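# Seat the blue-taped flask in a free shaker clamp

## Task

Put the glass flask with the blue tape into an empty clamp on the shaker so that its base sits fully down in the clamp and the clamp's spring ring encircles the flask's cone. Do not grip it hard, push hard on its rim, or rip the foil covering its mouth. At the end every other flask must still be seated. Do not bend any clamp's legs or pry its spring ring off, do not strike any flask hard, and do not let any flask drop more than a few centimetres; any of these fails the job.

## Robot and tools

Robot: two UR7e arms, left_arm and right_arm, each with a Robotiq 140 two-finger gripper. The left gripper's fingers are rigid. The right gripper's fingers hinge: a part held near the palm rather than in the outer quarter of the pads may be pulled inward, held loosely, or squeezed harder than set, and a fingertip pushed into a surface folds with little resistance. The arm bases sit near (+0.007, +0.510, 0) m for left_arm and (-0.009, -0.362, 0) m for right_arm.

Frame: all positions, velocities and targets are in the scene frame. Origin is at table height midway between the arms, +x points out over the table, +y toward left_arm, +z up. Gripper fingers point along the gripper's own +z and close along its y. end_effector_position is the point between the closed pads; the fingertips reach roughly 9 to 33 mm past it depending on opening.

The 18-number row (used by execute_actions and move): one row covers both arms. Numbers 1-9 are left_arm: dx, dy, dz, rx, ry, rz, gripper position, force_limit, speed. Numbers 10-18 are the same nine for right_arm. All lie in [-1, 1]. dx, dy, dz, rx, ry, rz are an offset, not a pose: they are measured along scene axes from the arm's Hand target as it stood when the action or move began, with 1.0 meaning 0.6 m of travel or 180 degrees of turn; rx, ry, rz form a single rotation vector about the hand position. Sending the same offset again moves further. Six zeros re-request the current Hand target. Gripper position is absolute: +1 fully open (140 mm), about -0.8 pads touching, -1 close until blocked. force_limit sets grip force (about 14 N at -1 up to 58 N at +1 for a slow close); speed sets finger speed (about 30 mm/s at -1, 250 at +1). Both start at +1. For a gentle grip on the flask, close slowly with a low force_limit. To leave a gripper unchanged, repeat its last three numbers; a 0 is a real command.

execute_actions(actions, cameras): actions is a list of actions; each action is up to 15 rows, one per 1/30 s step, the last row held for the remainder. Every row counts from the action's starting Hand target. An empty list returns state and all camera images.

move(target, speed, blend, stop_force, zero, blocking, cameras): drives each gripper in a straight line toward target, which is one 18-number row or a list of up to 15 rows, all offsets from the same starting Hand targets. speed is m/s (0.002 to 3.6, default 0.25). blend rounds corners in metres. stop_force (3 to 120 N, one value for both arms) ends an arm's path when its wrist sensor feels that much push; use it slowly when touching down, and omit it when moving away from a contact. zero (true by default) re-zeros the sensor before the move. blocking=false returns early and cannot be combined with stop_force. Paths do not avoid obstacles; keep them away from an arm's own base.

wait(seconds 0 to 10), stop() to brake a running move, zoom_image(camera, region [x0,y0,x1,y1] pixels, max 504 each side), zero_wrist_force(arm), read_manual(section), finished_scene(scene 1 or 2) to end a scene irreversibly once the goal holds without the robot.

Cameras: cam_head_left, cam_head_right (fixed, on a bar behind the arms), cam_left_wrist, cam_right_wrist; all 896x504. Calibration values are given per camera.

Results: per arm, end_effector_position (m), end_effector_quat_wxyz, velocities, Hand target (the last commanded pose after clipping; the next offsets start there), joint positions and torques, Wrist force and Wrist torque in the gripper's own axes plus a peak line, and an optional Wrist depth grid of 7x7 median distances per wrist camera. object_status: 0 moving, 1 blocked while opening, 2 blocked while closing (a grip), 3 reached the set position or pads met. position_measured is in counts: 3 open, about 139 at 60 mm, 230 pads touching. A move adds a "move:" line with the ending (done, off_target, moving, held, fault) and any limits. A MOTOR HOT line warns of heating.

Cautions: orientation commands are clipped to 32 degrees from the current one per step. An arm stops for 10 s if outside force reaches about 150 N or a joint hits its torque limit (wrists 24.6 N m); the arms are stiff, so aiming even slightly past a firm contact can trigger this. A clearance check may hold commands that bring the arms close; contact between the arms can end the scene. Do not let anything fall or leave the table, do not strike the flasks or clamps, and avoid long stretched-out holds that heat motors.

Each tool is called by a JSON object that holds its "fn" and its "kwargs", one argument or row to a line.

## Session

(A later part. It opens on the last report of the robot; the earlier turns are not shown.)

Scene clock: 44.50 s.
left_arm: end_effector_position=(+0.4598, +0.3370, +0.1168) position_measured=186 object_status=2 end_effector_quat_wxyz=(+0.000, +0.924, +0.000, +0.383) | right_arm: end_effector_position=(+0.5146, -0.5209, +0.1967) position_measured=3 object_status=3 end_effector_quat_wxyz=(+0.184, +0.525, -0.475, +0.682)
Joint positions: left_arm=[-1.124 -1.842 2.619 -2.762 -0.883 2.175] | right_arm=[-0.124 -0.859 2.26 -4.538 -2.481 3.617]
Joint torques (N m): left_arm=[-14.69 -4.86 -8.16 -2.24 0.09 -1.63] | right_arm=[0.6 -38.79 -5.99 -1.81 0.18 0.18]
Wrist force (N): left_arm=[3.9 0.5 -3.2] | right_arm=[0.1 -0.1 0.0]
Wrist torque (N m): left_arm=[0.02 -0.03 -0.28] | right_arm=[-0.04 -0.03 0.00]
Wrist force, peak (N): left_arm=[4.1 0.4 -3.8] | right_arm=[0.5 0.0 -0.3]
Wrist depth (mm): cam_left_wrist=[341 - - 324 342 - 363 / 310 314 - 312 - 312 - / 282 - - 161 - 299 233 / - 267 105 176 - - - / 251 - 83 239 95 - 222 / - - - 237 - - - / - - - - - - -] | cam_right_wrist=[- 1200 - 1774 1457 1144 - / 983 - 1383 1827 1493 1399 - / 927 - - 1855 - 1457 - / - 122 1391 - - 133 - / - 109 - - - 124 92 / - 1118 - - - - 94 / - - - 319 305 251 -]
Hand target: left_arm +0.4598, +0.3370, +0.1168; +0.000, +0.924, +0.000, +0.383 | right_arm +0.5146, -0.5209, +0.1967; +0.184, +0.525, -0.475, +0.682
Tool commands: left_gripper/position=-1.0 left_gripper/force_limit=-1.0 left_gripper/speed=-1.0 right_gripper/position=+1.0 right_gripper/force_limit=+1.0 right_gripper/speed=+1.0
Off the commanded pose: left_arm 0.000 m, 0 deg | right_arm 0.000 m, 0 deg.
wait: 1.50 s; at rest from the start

{"fn": "move", "kwargs": {
  "target": [0,0,0.03,0,0,0,-1,-1,-1,0,0,0,0,0,0,1,1,1],
  "speed": 0.03,
  "cameras": ["cam_left_wrist","cam_head_left","cam_head_right"]
}}

{"fn": "zoom_image", "kwargs": {
  "camera": "cam_left_wrist",
  "region": [380, 120, 550, 290]
}}

{"fn": "zoom_image", "kwargs": {
  "camera": "cam_head_right",
  "region": [310, 140, 380, 200]
}}

Scene clock: 47.67 s.
left_arm: end_effector_position=(+0.4598, +0.3370, +0.1348) position_measured=186 object_status=2 end_effector_quat_wxyz=(+0.000, +0.924, +0.000, +0.383) | right_arm: end_effector_position=(+0.5146, -0.5209, +0.1967) position_measured=3 object_status=3 end_effector_quat_wxyz=(+0.184, +0.525, -0.475, +0.682)
Joint positions: left_arm=[-1.124 -1.897 2.589 -2.677 -0.883 2.175] | right_arm=[-0.124 -0.859 2.26 -4.538 -2.481 3.617]
Joint torques (N m): left_arm=[3.27 0.63 -12.28 -5.35 2.5 -1.83] | right_arm=[2.23 -38.62 -6.24 -1.6 0.27 0.08]
Wrist force (N): left_arm=[-0.4 -0.6 1.3] | right_arm=[0.2 -0.3 -0.2]
Wrist torque (N m): left_arm=[0.09 -0.05 -0.30] | right_arm=[-0.06 -0.06 0.00]
Wrist force, peak (N): left_arm=[4.2 0.5 -3.7] | right_arm=[0.4 -0.2 -0.4]
Wrist depth (mm): cam_left_wrist=[367 358 - - 371 376 374 / - - - - - 341 - / - - - 160 310 314 252 / 283 284 - 162 133 297 240 / 264 - 83 259 95 - 225 / - - - - - - - / - - - 235 - - -] | cam_right_wrist=[999 - 1827 1654 1432 1324 - / - 1194 1530 1700 1643 - 1282 / - - 1415 1827 1580 - - / - 117 - - - 133 327 / - 109 - 467 416 116 92 / - - - 425 374 - 94 / - - 409 332 289 262 -]
Hand target: left_arm +0.4598, +0.3370, +0.1348; +0.000, +0.924, +0.000, +0.383 | right_arm +0.5146, -0.5209, +0.1967; +0.184, +0.525, -0.475, +0.682
Off the commanded pose: left_arm 0.000 m, 0 deg | right_arm 0.000 m, 0 deg.
move: done
camera_calibration:
cam_left_wrist: T_world_to_cam=[[0.0211666, -0.999549, 0.0212837, 0.331885], [-0.917817, -0.0278685, -0.396024, 0.481893], [0.396439, -0.0111521, -0.917993, 0.0913838], [0, 0, 0, 1]] pos_world=[0.399037, 0.346184, 0.267667]
Images, in order (width x height): cam_head_left 896x504, cam_head_right 896x504, cam_left_wrist 896x504.

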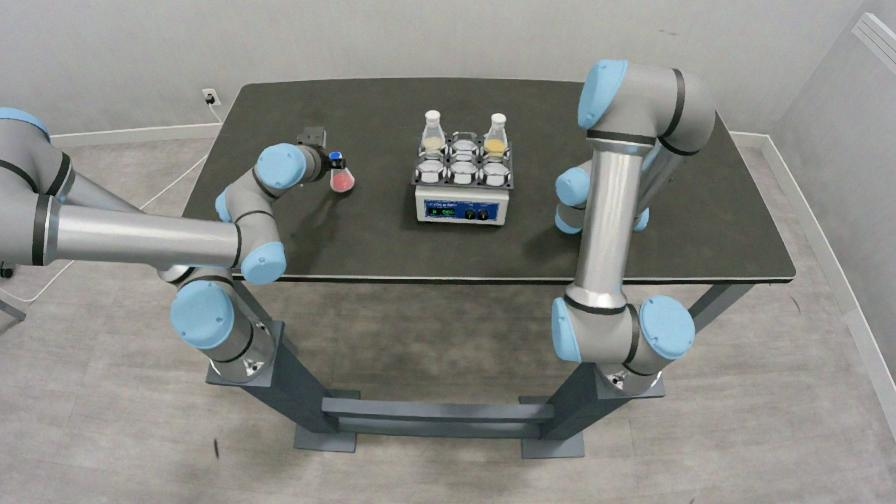

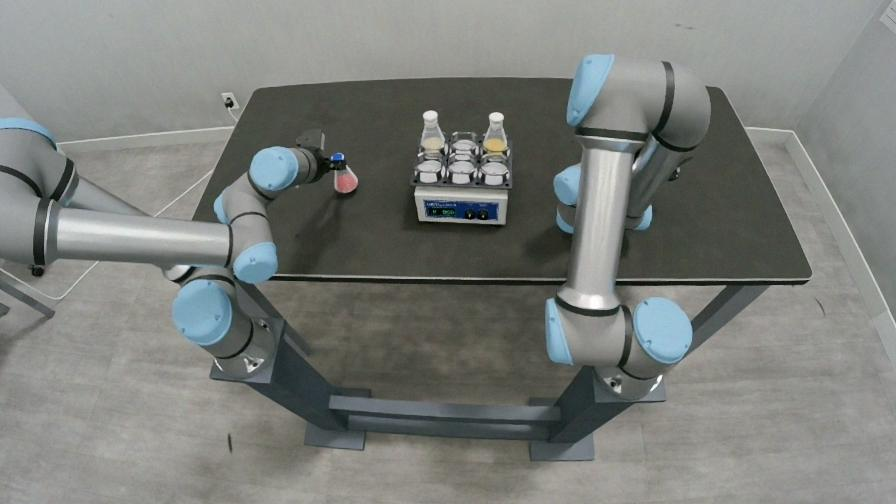

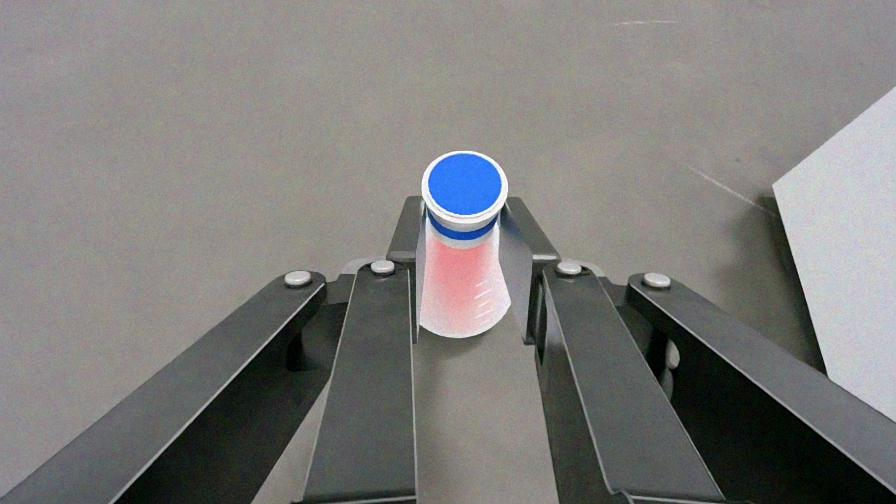

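Scaled by 2.965 from the camera's 896x504 image, which has a finer 1280x720 frame.

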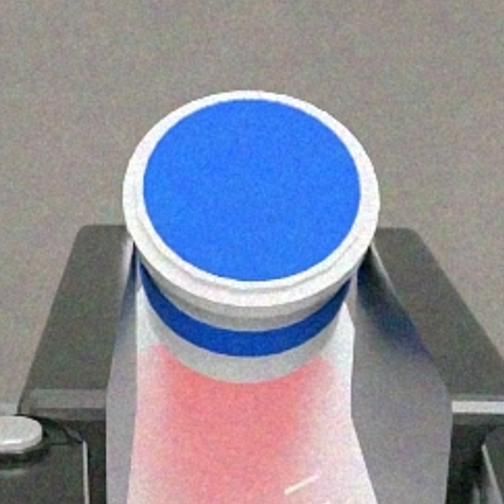

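Scaled by 7.200 from the camera's 896x504 image, which has a finer 1280x720 frame.

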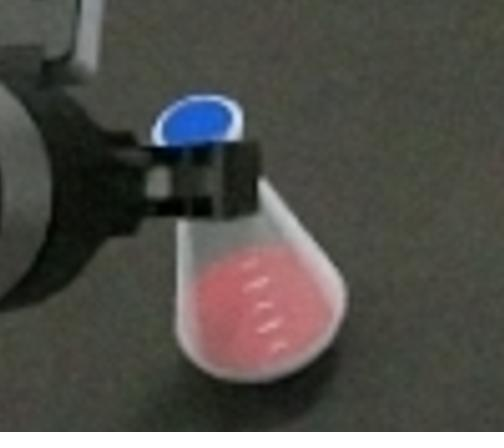

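{"fn": "move", "kwargs": {
  "target": [
    [0,0,0.3,0,0,0,-1,-1,-1,0,0,0,0,0,0,1,1,1],
    [-0.1,-0.3,0.38,0,0,0,-1,-1,-1,0,0,0,0,0,0,1,1,1]
  ],
  "speed": 0.15,
  "blend": [0.05,0],
  "cameras": ["cam_left_wrist","cam_head_left","cam_head_right"]
}}

{"fn": "zoom_image", "kwargs": {
  "camera": "cam_left_wrist",
  "region": [540, 0, 896, 356]
}}

Scene clock: 52.23 s.
left_arm: end_effector_position=(+0.3998, +0.1571, +0.3628) position_measured=186 object_status=2 end_effector_quat_wxyz=(+0.000, +0.924, +0.000, +0.383) | right_arm: end_effector_position=(+0.5146, -0.5209, +0.1967) position_measured=3 object_status=3 end_effector_quat_wxyz=(+0.184, +0.525, -0.475, +0.682)
Joint positions: left_arm=[-1.47 -1.863 1.856 -1.673 -0.792 1.724] | right_arm=[-0.124 -0.859 2.26 -4.538 -2.481 3.617]
Joint torques (N m): left_arm=[4.47 -5.96 -30.68 -3.56 0.28 -0.67] | right_arm=[-1.57 -38.02 -4.24 -1.8 0.27 0.09]
Wrist force (N): left_arm=[-0.3 -0.4 1.7] | right_arm=[0.1 -0.2 -0.1]
Wrist torque (N m): left_arm=[0.14 -0.10 -0.31] | right_arm=[-0.05 -0.05 0.00]
Wrist force, peak (N): left_arm=[-2.5 -0.8 3.3] | right_arm=[0.4 -0.5 -0.2]
Wrist depth (mm): cam_left_wrist=[650 663 - 680 - - - / 614 - 645 648 604 - 643 / 549 - - 161 586 583 607 / 521 521 - 176 134 361 - / - - 83 237 95 - - / - - - - - - - / - - - - - - -] | cam_right_wrist=[953 1345 - - 1360 1249 - / 1046 - - 1511 - 1309 - / - 1262 - 1841 - 1316 - / - 122 1331 1928 - 133 330 / - 109 1376 621 - 115 92 / - 983 - - 337 300 94 / - - 370 - 285 254 -]
Hand target: left_arm +0.3998, +0.1570, +0.3628; +0.000, +0.924, +0.000, +0.383 | right_arm +0.5146, -0.5209, +0.1967; +0.184, +0.525, -0.475, +0.682
Off the commanded pose: left_arm 0.000 m, 0 deg | right_arm 0.000 m, 0 deg.
move: done
camera_calibration:
cam_left_wrist: T_world_to_cam=[[0.0209736, -0.99956, 0.020978, 0.148704], [-0.917821, -0.0275701, -0.396036, 0.512022], [0.39644, -0.0109477, -0.917995, 0.322341], [0, 0, 0, 1]] pos_world=[0.339037, 0.166284, 0.495568]
Images, in order (width x height): cam_head_left 896x504, cam_head_right 896x504, cam_left_wrist 896x504.

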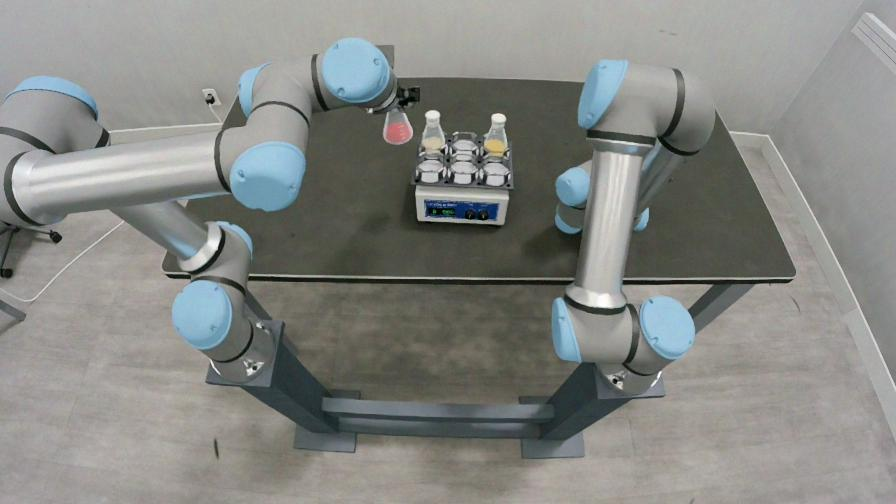

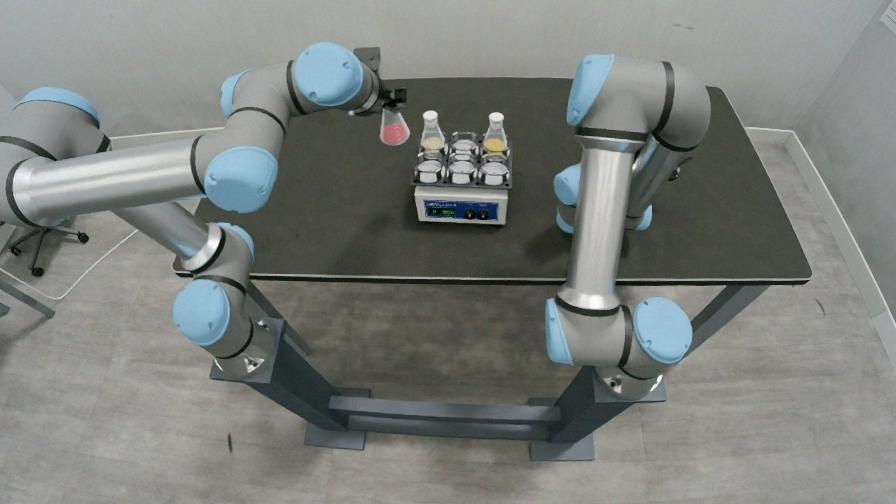

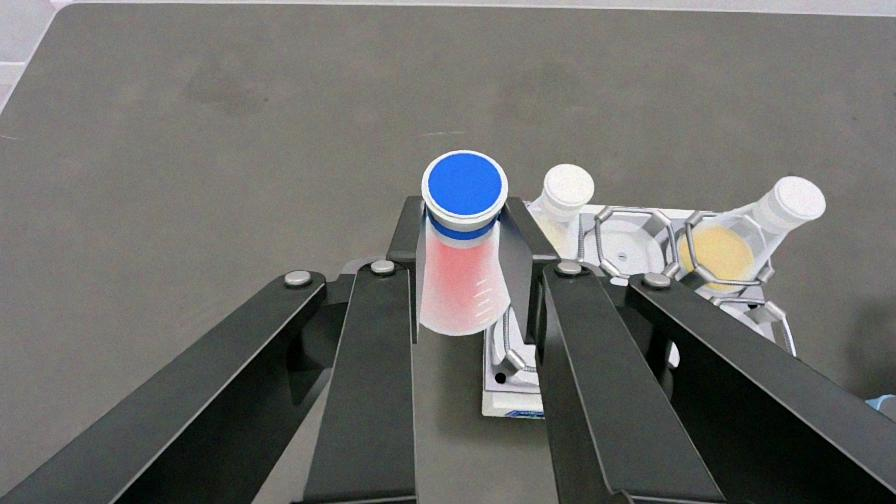

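Scaled by 1.416 from the camera's 896x504 image, which has a finer 1280x720 frame.

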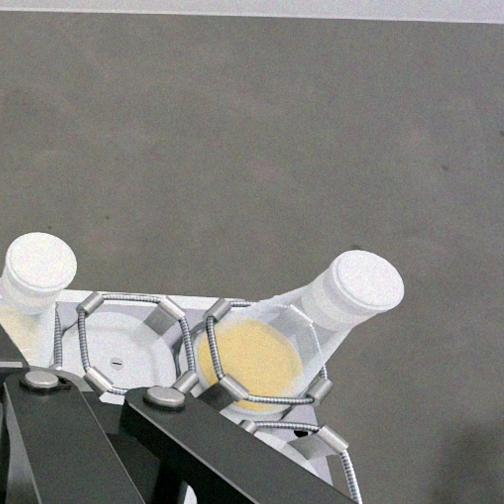

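{"fn": "move", "kwargs": {
  "target": [-0.18,0.065,-0.03,0,0,0,-1,-1,-1,0,0,0,0,0,0,1,1,1],
  "speed": 0.15,
  "cameras": ["cam_left_wrist","cam_head_left","cam_head_right"]
}}

{"fn": "zoom_image", "kwargs": {
  "camera": "cam_left_wrist",
  "region": [500, 50, 800, 300]
}}

{"fn": "zoom_image", "kwargs": {
  "camera": "cam_head_left",
  "region": [400, 120, 530, 220]
}}

{"fn": "zoom_image", "kwargs": {
  "camera": "cam_head_right",
  "region": [400, 120, 530, 220]
}}

Scene clock: 60.83 s.
left_arm: end_effector_position=(+0.2919, +0.1960, +0.3448) position_measured=186 object_status=2 end_effector_quat_wxyz=(+0.000, +0.924, +0.000, +0.383) end_effector_velocity=(+0.000, +0.002, +0.000) end_effector_angular_velocity=(+0.001, -0.001, +0.004) | right_arm: end_effector_position=(+0.5146, -0.5209, +0.1967) position_measured=3 object_status=3 end_effector_quat_wxyz=(+0.184, +0.525, -0.475, +0.682)
Joint positions: left_arm=[-1.805 -2.049 1.93 -1.231 -0.811 1.256] | right_arm=[-0.124 -0.859 2.26 -4.538 -2.481 3.617]
Joint velocities: left_arm=[0 0 0 0.005 0 -0.005] | right_arm=[within noise]
Joint torques (N m): left_arm=[-13.21 -6.75 -30.32 -1.49 1.46 -1.65] | right_arm=[0.25 -38.83 -4.99 -1.81 0.29 0.26]
Wrist force (N): left_arm=[0.0 -0.5 1.6] | right_arm=[0.2 0.2 -0.1]
Wrist torque (N m): left_arm=[0.11 -0.12 -0.28] | right_arm=[0.04 -0.05 0.00]
Wrist force, peak (N): left_arm=[1.8 0.5 2.8] | right_arm=[0.6 -0.3 -0.3]
Wrist depth (mm): cam_left_wrist=[- - - 589 659 - - / - 600 604 600 633 405 600 / 547 - 552 160 - 391 574 / - - - 246 124 364 522 / - - 83 238 95 - 415 / - - - - - - - / - - - - - - -] | cam_right_wrist=[- 1218 - 1540 1440 - - / - 1237 - 1724 1484 - - / 1012 1042 - - 1622 1484 409 / 914 122 - - - 133 348 / - 109 1218 - - 123 92 / - - - 413 353 303 94 / - - - 336 284 259 -]
Hand target: left_arm +0.2918, +0.1960, +0.3448; +0.000, +0.924, +0.000, +0.383 | right_arm +0.5146, -0.5209, +0.1967; +0.184, +0.525, -0.475, +0.682
Off the commanded pose: left_arm 0.000 m, 0 deg | right_arm 0.000 m, 0 deg.
move: done
camera_calibration:
cam_left_wrist: T_world_to_cam=[[0.0211559, -0.999554, 0.0210598, 0.190147], [-0.917817, -0.02777, -0.396032, 0.406879], [0.39644, -0.0109506, -0.917995, 0.34906], [0, 0, 0, 1]] pos_world=[0.231037, 0.205184, 0.477568]
Images, in order (width x height): cam_head_left 896x504, cam_head_right 896x504, cam_left_wrist 896x504.

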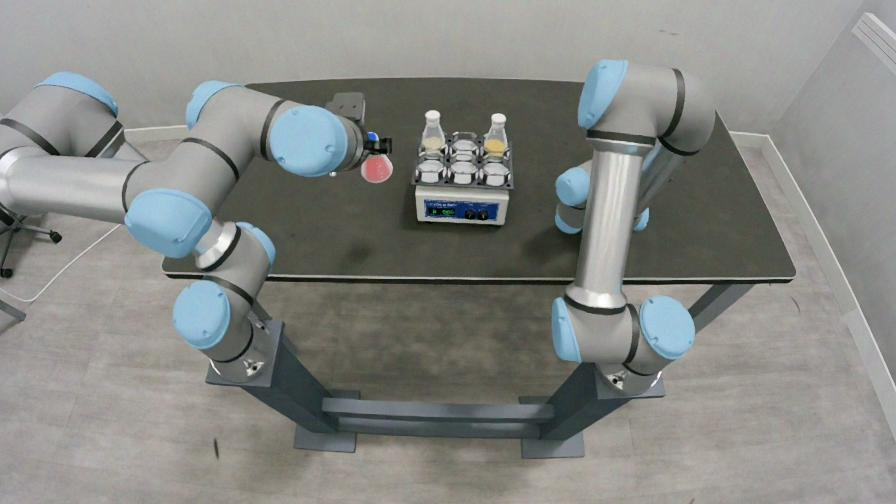

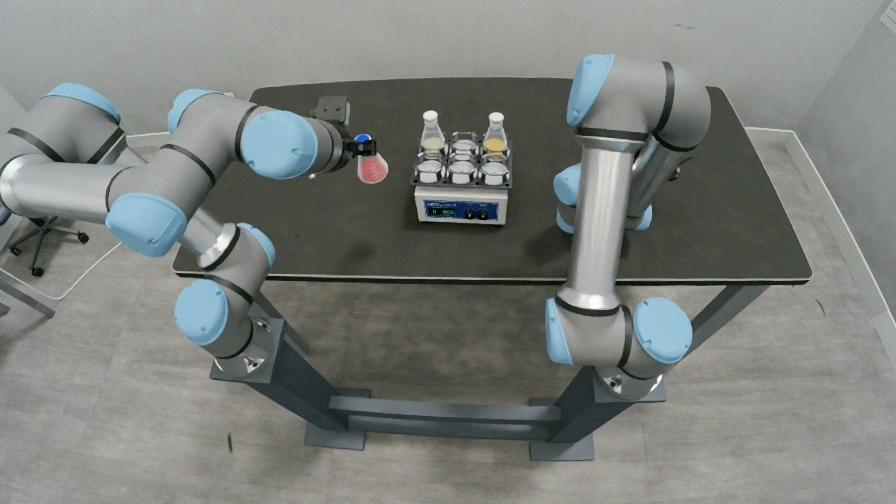

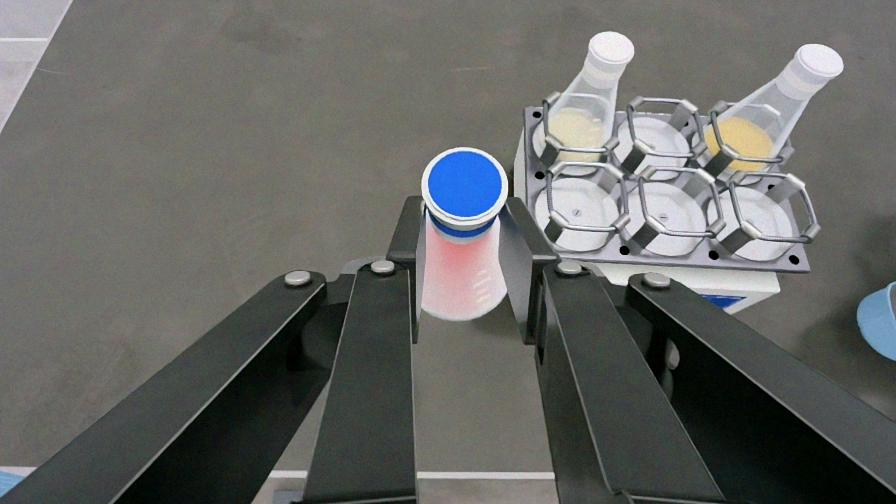

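Scaled by 1.680 from the camera's 896x504 image, which has a finer 1280x720 frame.

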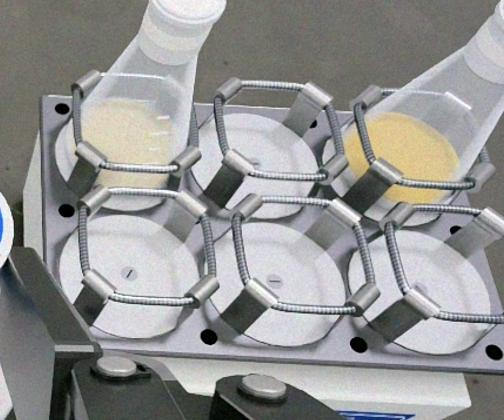

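Scaled by 3.877 from the camera's 896x504 image, which has a finer 1280x720 frame.

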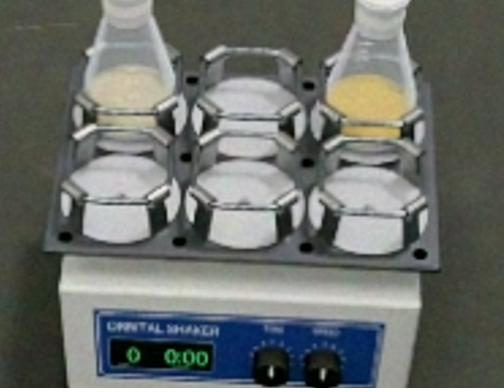

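Scaled by 3.877 from the camera's 896x504 image, which has a finer 1280x720 frame.

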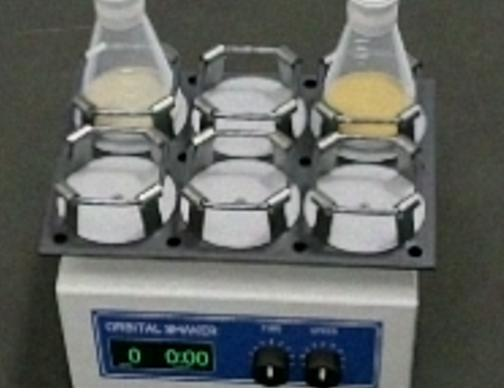

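{"fn": "move", "kwargs": {
  "target": [0.1762,-0.1812,-0.033,0,0,0,-1,-1,-1,0,0,0,0,0,0,1,1,1],
  "speed": 0.12,
  "cameras": ["cam_left_wrist","cam_head_left","cam_head_right"]
}}

{"fn": "zoom_image", "kwargs": {
  "camera": "cam_left_wrist",
  "region": [370, 130, 610, 370]
}}

{"fn": "zoom_image", "kwargs": {
  "camera": "cam_head_left",
  "region": [400, 100, 530, 200]
}}

{"fn": "zoom_image", "kwargs": {
  "camera": "cam_head_right",
  "region": [400, 100, 530, 200]
}}

Scene clock: 72.27 s.
left_arm: end_effector_position=(+0.3975, +0.0874, +0.3250) position_measured=186 object_status=2 end_effector_quat_wxyz=(+0.000, +0.924, +0.000, +0.382) | right_arm: end_effector_position=(+0.5146, -0.5209, +0.1967) position_measured=3 object_status=3 end_effector_quat_wxyz=(+0.184, +0.525, -0.475, +0.682)
Joint positions: left_arm=[-1.492 -1.697 1.819 -1.779 -0.79 1.692] | right_arm=[-0.124 -0.859 2.26 -4.538 -2.481 3.617]
Joint torques (N m): left_arm=[-9.49 -13.49 -25.77 -4.81 2.79 0.77] | right_arm=[0.52 -38.41 -4.69 -1.6 0.73 0.28]
Wrist force (N): left_arm=[-0.2 -0.5 1.4] | right_arm=[0.0 -0.1 0.1]
Wrist torque (N m): left_arm=[0.09 -0.14 -0.19] | right_arm=[-0.04 -0.01 0.00]
Wrist force, peak (N): left_arm=[0.6 0.9 2.7] | right_arm=[0.4 -0.1 -0.5]
Wrist depth (mm): cam_left_wrist=[605 - - 631 - - 639 / - 572 - - - - - / - - - 161 - 346 545 / - 483 104 174 304 342 - / 462 - 83 237 95 - - / - - - - - - - / - - - - - - -] | cam_right_wrist=[1016 1262 2093 - 1316 1262 - / - - - 1632 - 1368 1166 / - 1144 1399 - 1600 1212 432 / - 127 1269 - - 132 368 / - 109 - - 393 123 92 / - 1008 - 387 - 293 94 / - - 380 - - 251 -]
Hand target: left_arm +0.3975, +0.0873, +0.3250; +0.000, +0.924, +0.000, +0.383 | right_arm +0.5146, -0.5209, +0.1967; +0.184, +0.525, -0.475, +0.682
Off the commanded pose: left_arm 0.000 m, 0 deg | right_arm 0.000 m, 0 deg.
move: done
camera_calibration:
cam_left_wrist: T_world_to_cam=[[0.0213435, -0.999549, 0.021137, 0.0796765], [-0.917901, -0.0279703, -0.395822, 0.492987], [0.396235, -0.0109535, -0.918084, 0.287901], [0, 0, 0, 1]] pos_world=[0.336737, 0.0965831, 0.457768]
Images, in order (width x height): cam_head_left 896x504, cam_head_right 896x504, cam_left_wrist 896x504.

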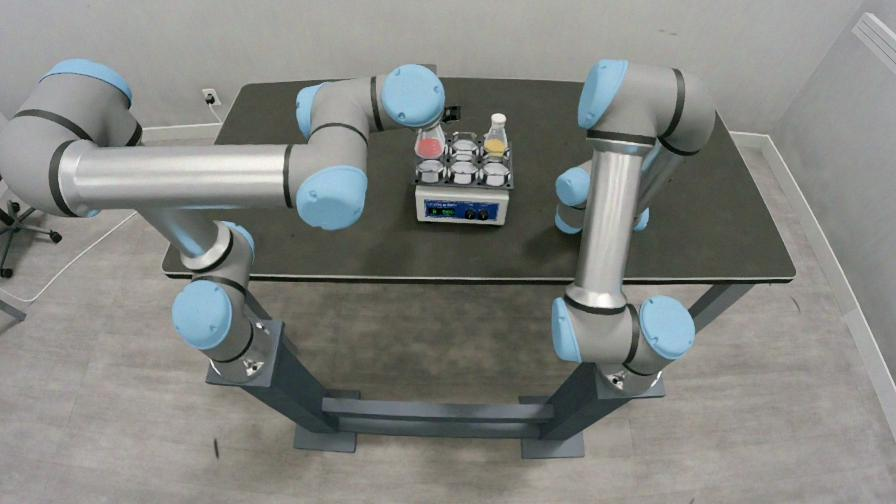

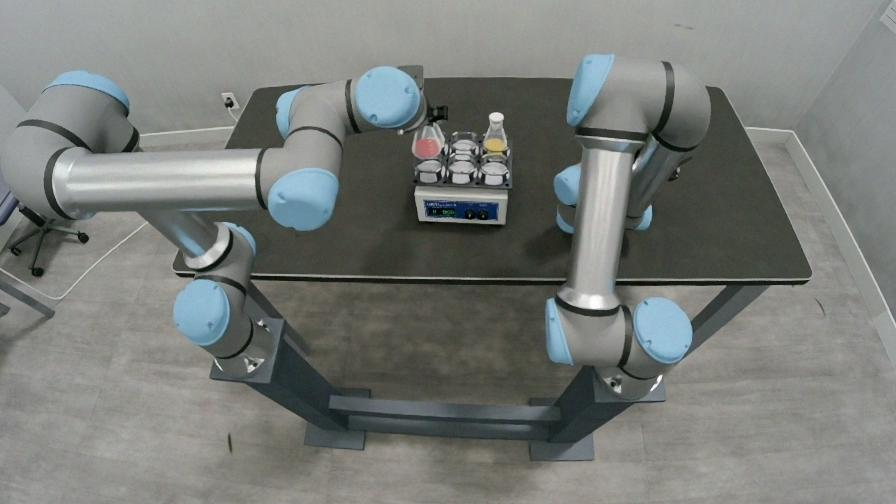

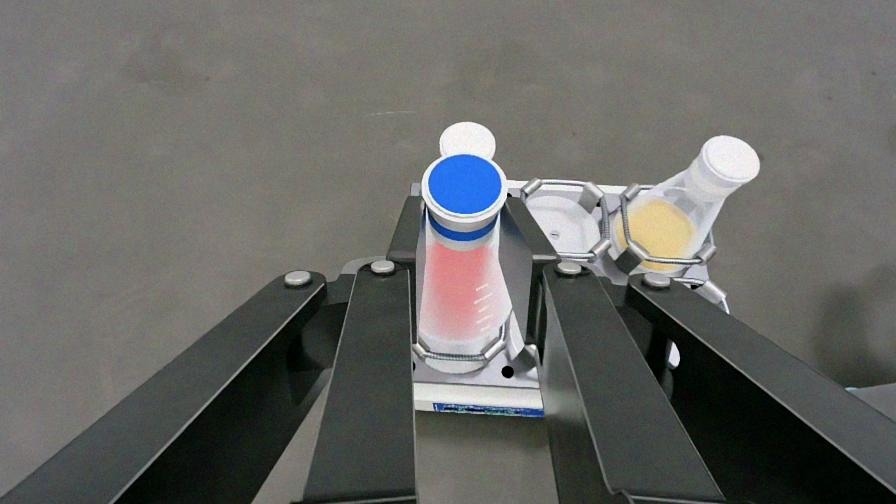

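Scaled by 2.100 from the camera's 896x504 image, which has a finer 1280x720 frame.

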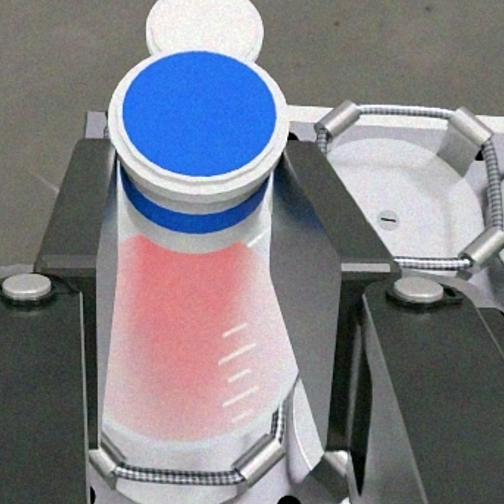

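Scaled by 3.877 from the camera's 896x504 image, which has a finer 1280x720 frame.

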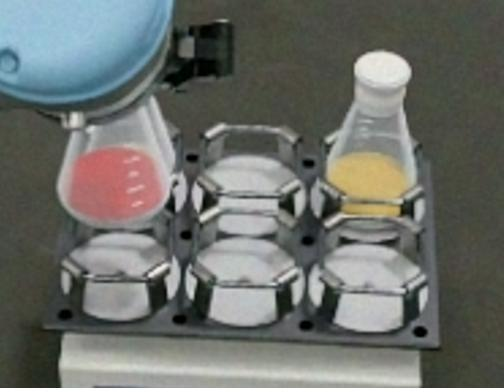

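Scaled by 3.877 from the camera's 896x504 image, which has a finer 1280x720 frame.

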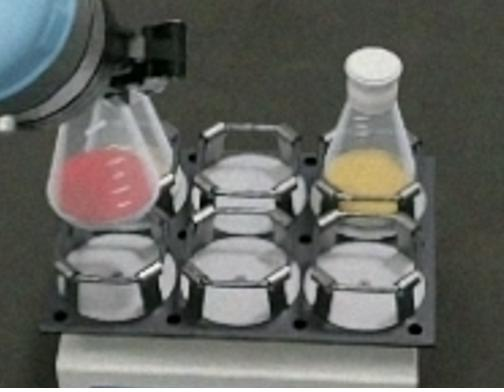

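{"fn": "move", "kwargs": {
  "target": [0,0,-0.0683,0,0,0,-1,-1,-1,0,0,0,0,0,0,1,1,1],
  "speed": 0.05,
  "stop_force": 5,
  "cameras": ["cam_left_wrist","cam_head_left","cam_head_right"]
}}

{"fn": "zoom_image", "kwargs": {
  "camera": "cam_left_wrist",
  "region": [370, 200, 610, 440]
}}

{"fn": "zoom_image", "kwargs": {
  "camera": "cam_head_left",
  "region": [400, 120, 500, 200]
}}

{"fn": "zoom_image", "kwargs": {
  "camera": "cam_head_right",
  "region": [400, 120, 500, 200]
}}

Scene clock: 83.30 s.
left_arm: end_effector_position=(+0.3975, +0.0873, +0.2893) position_measured=186 object_status=2 end_effector_quat_wxyz=(+0.000, +0.924, +0.000, +0.383) | right_arm: end_effector_position=(+0.5146, -0.5209, +0.1967) position_measured=3 object_status=3 end_effector_quat_wxyz=(+0.184, +0.525, -0.475, +0.682)
Joint positions: left_arm=[-1.492 -1.682 1.898 -1.873 -0.789 1.692] | right_arm=[-0.124 -0.859 2.26 -4.538 -2.481 3.617]
Joint torques (N m): left_arm=[-3.26 -18.59 -16.85 -5.04 0.11 -1.12] | right_arm=[-0.78 -38.8 -3.61 -1.43 0.61 0.35]
Wrist force (N): left_arm=[0.1 -0.1 1.4] | right_arm=[-0.1 -0.1 -0.2]
Wrist torque (N m): left_arm=[0.20 -0.18 -0.19] | right_arm=[-0.04 0.01 0.00]
Wrist force, peak (N): left_arm=[5.6 1.6 -8.0] | right_arm=[0.3 0.0 -0.5]
Wrist depth (mm): cam_left_wrist=[- 574 572 - - - - / 539 - - 512 - 522 544 / - - 486 160 324 - 493 / - 462 448 174 268 281 462 / 410 - 83 233 95 - 427 / - - - 292 - - 403 / - - - - - - -] | cam_right_wrist=[991 1249 1383 1737 1383 1103 - / - 1069 1493 1432 - - - / 964 1155 1218 - - 1475 1269 / - 117 1160 - - 133 348 / - 109 1206 - 434 123 92 / - - - - 322 303 94 / - - 399 - 298 273 -]
Hand target: left_arm +0.3975, +0.0873, +0.2893; +0.000, +0.924, +0.000, +0.383 (not the last commanded pose) | right_arm +0.5146, -0.5209, +0.1967; +0.184, +0.525, -0.475, +0.682
Off the commanded pose: left_arm 0.005 m, 0 deg | right_arm 0.000 m, 0 deg.
move: contact (left_arm)
camera_calibration:
cam_left_wrist: T_world_to_cam=[[0.0211581, -0.999554, 0.0210585, 0.0804278], [-0.917853, -0.0277705, -0.395948, 0.478871], [0.396356, -0.0109511, -0.918031, 0.255061], [0, 0, 0, 1]] pos_world=[0.336737, 0.0964836, 0.422068]
Images, in order (width x height): cam_head_left 896x504, cam_head_right 896x504, cam_left_wrist 896x504.

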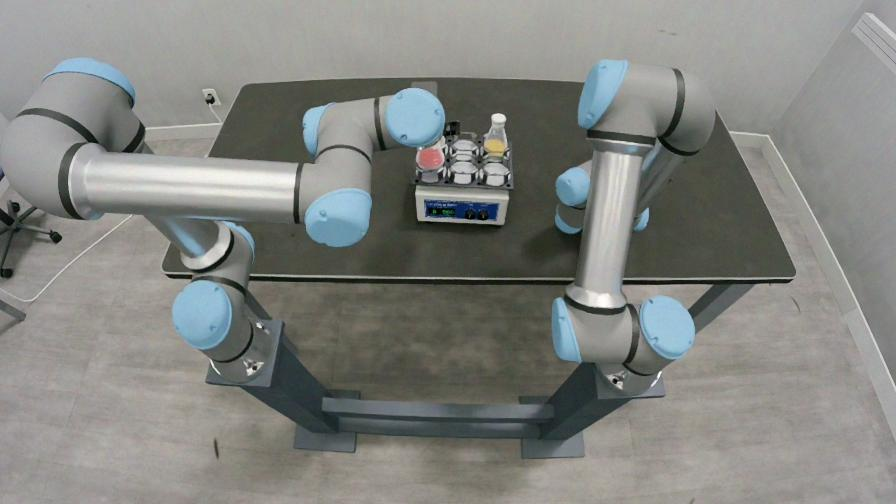

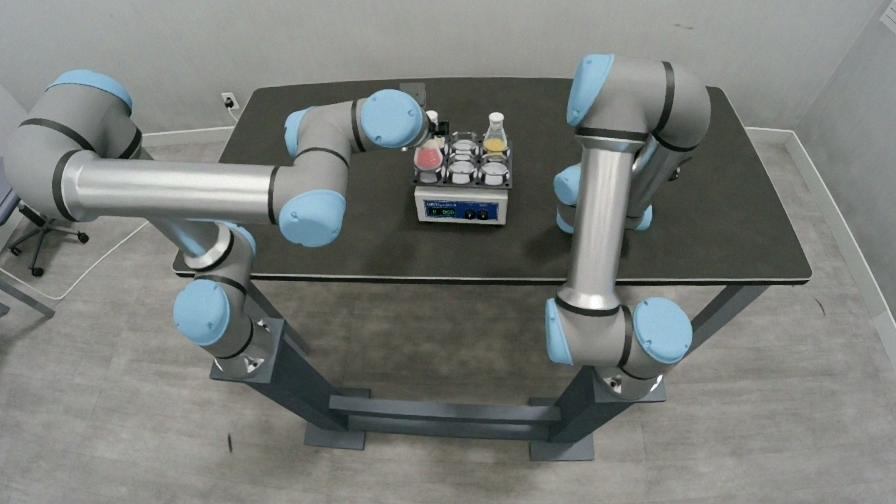

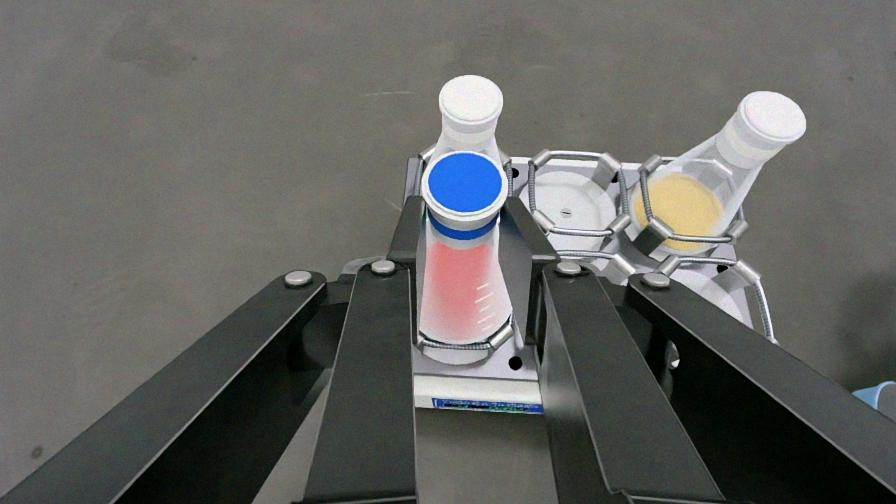

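Scaled by 2.100 from the camera's 896x504 image, which has a finer 1280x720 frame.

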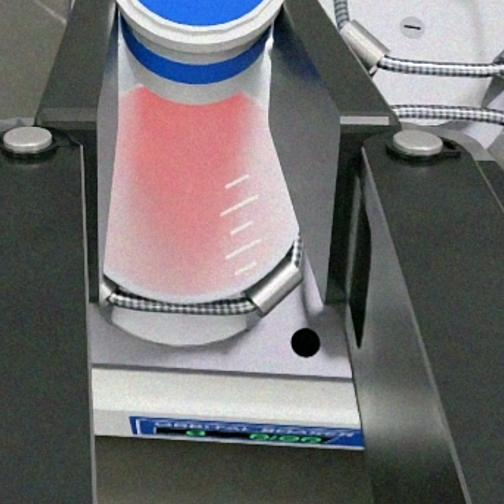

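Scaled by 5.040 from the camera's 896x504 image, which has a finer 1280x720 frame.

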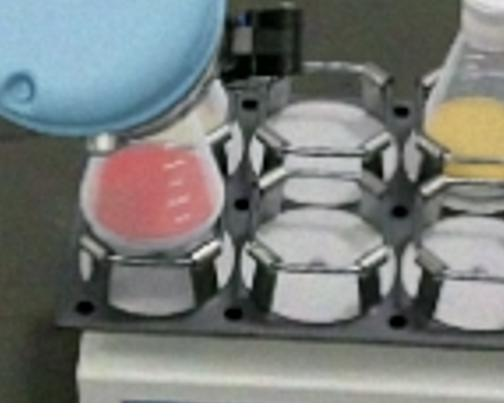

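Scaled by 5.040 from the camera's 896x504 image, which has a finer 1280x720 frame.

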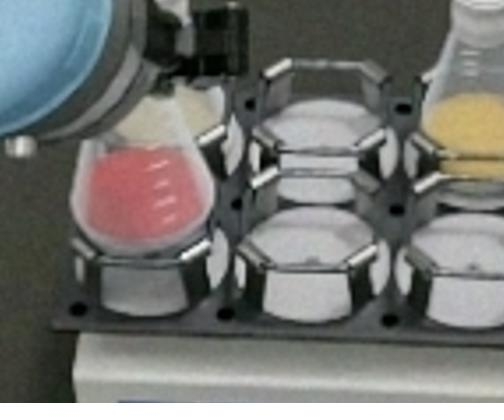

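{"fn": "move", "kwargs": {
  "target": [
    [0.003,0,0,0,0,0,-1,-1,-1,0,0,0,0,0,0,1,1,1],
    [0.003,0,-0.078,0,0,0,-1,-1,-1,0,0,0,0,0,0,1,1,1]
  ],
  "speed": 0.02,
  "stop_force": 12,
  "cameras": ["cam_left_wrist","cam_head_left","cam_head_right"]
}}

{"fn": "zoom_image", "kwargs": {
  "camera": "cam_left_wrist",
  "region": [370, 130, 610, 370]
}}

{"fn": "zoom_image", "kwargs": {
  "camera": "cam_head_left",
  "region": [400, 120, 500, 200]
}}

{"fn": "zoom_image", "kwargs": {
  "camera": "cam_head_right",
  "region": [400, 120, 500, 200]
}}

Scene clock: 90.33 s.
left_arm: end_effector_position=(+0.3993, +0.0873, +0.2602) position_measured=187 object_status=2 end_effector_quat_wxyz=(+0.000, +0.924, +0.000, +0.383) | right_arm: end_effector_position=(+0.5146, -0.5209, +0.1967) position_measured=3 object_status=3 end_effector_quat_wxyz=(+0.184, +0.525, -0.475, +0.682)
Joint positions: left_arm=[-1.488 -1.661 1.958 -1.957 -0.79 1.698] | right_arm=[-0.124 -0.859 2.26 -4.538 -2.481 3.617]
Joint torques (N m): left_arm=[-14.97 -25.46 -16.38 -4.3 -0.43 -1.64] | right_arm=[0.37 -39.51 -5.91 -1.41 0.68 0.38]
Wrist force (N): left_arm=[4.4 -0.5 -1.5] | right_arm=[0.2 -0.4 -0.3]
Wrist torque (N m): left_arm=[0.11 -0.20 -0.26] | right_arm=[-0.08 -0.04 0.00]
Wrist force, peak (N): left_arm=[10.1 -0.1 -5.6] | right_arm=[0.6 0.0 -0.3]
Wrist depth (mm): cam_left_wrist=[521 550 - - - - - / 505 - 492 185 488 490 498 / - - 461 154 289 271 - / 414 - - 221 240 262 - / 386 - 84 216 96 257 - / - - - - - - - / - - - - - - -] | cam_right_wrist=[983 - - - 1376 1269 - / 979 - 1432 1749 1724 - - / - 1134 - 1800 - - - / - 127 1493 1928 596 133 361 / - 109 1243 620 427 123 92 / - 1065 - - - 302 94 / - - - - 284 245 -]
Hand target: left_arm +0.3993, +0.0873, +0.2602; +0.000, +0.924, +0.000, +0.383 (not the last commanded pose) | right_arm +0.5146, -0.5209, +0.1967; +0.184, +0.525, -0.475, +0.682
Off the commanded pose: left_arm 0.018 m, 0 deg | right_arm 0.000 m, 0 deg.
move: contact (left_arm); path passed 1 of 2 targets
camera_calibration:
cam_left_wrist: T_world_to_cam=[[0.0212477, -0.999552, 0.021101, 0.080955], [-0.917815, -0.0278705, -0.396029, 0.46903], [0.39644, -0.0109521, -0.917995, 0.22759], [0, 0, 0, 1]] pos_world=[0.338537, 0.0964833, 0.392968]
Images, in order (width x height): cam_head_left 896x504, cam_head_right 896x504, cam_left_wrist 896x504.

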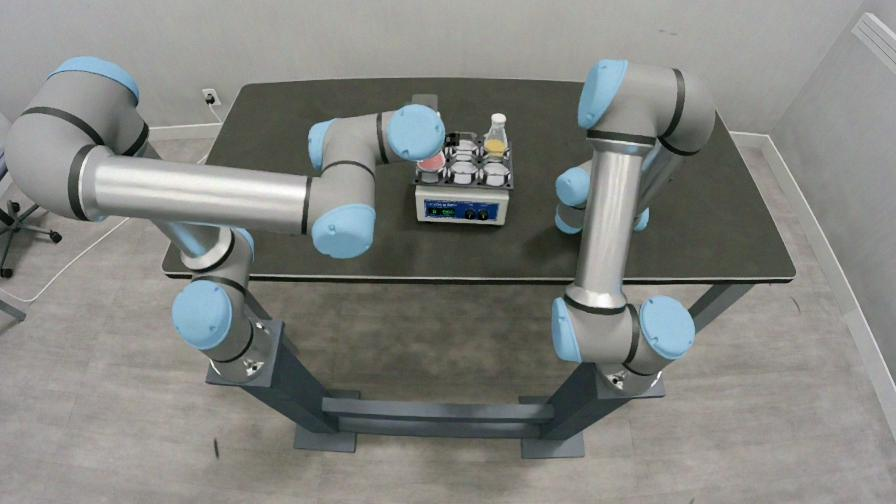

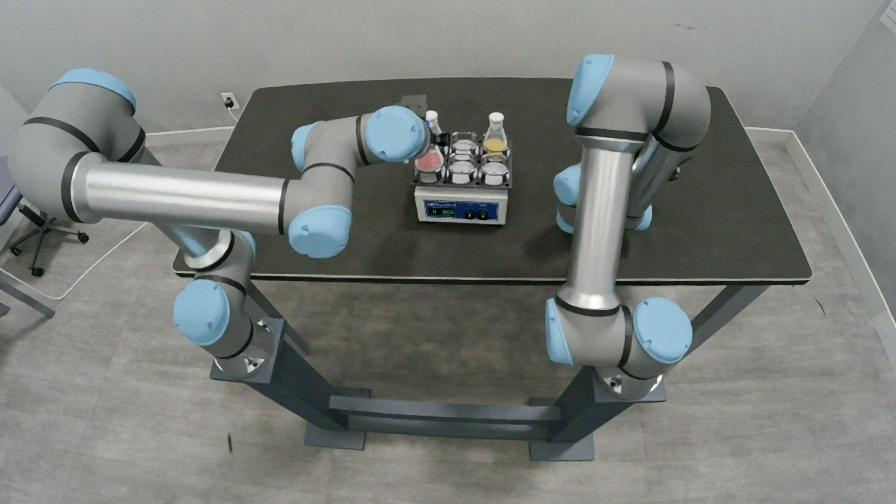

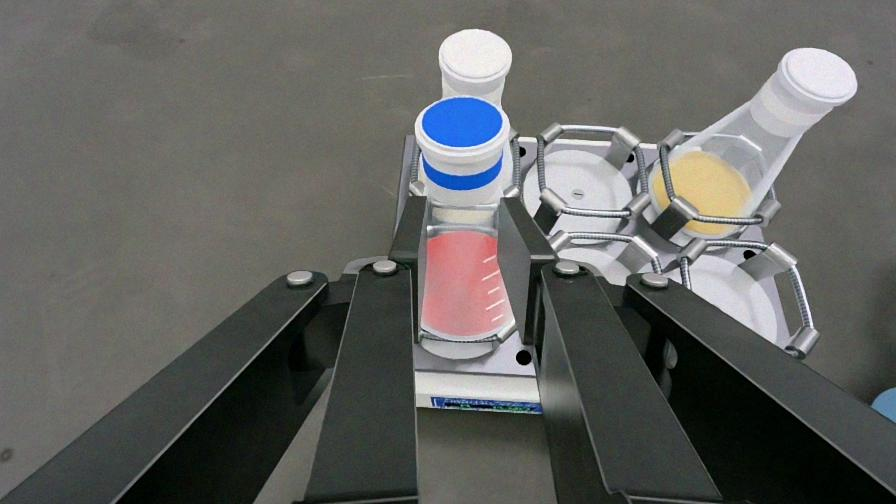

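Scaled by 2.100 from the camera's 896x504 image, which has a finer 1280x720 frame.

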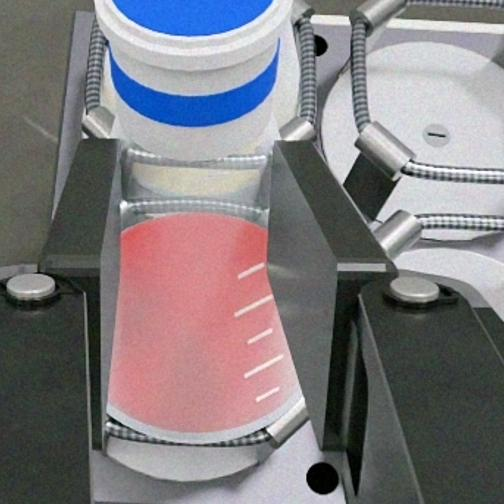

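Scaled by 5.040 from the camera's 896x504 image, which has a finer 1280x720 frame.

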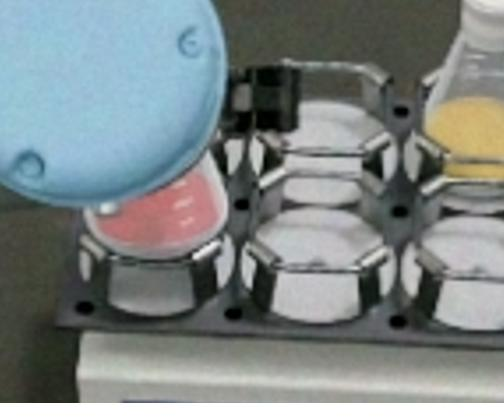

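Scaled by 5.040 from the camera's 896x504 image, which has a finer 1280x720 frame.

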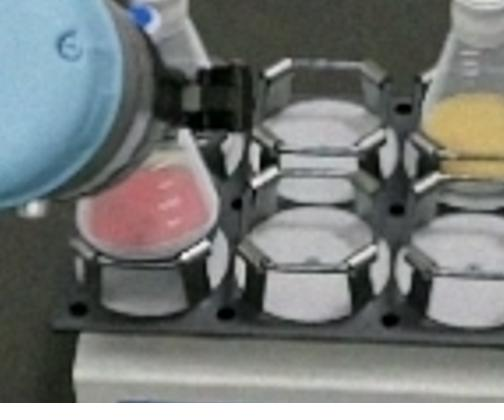

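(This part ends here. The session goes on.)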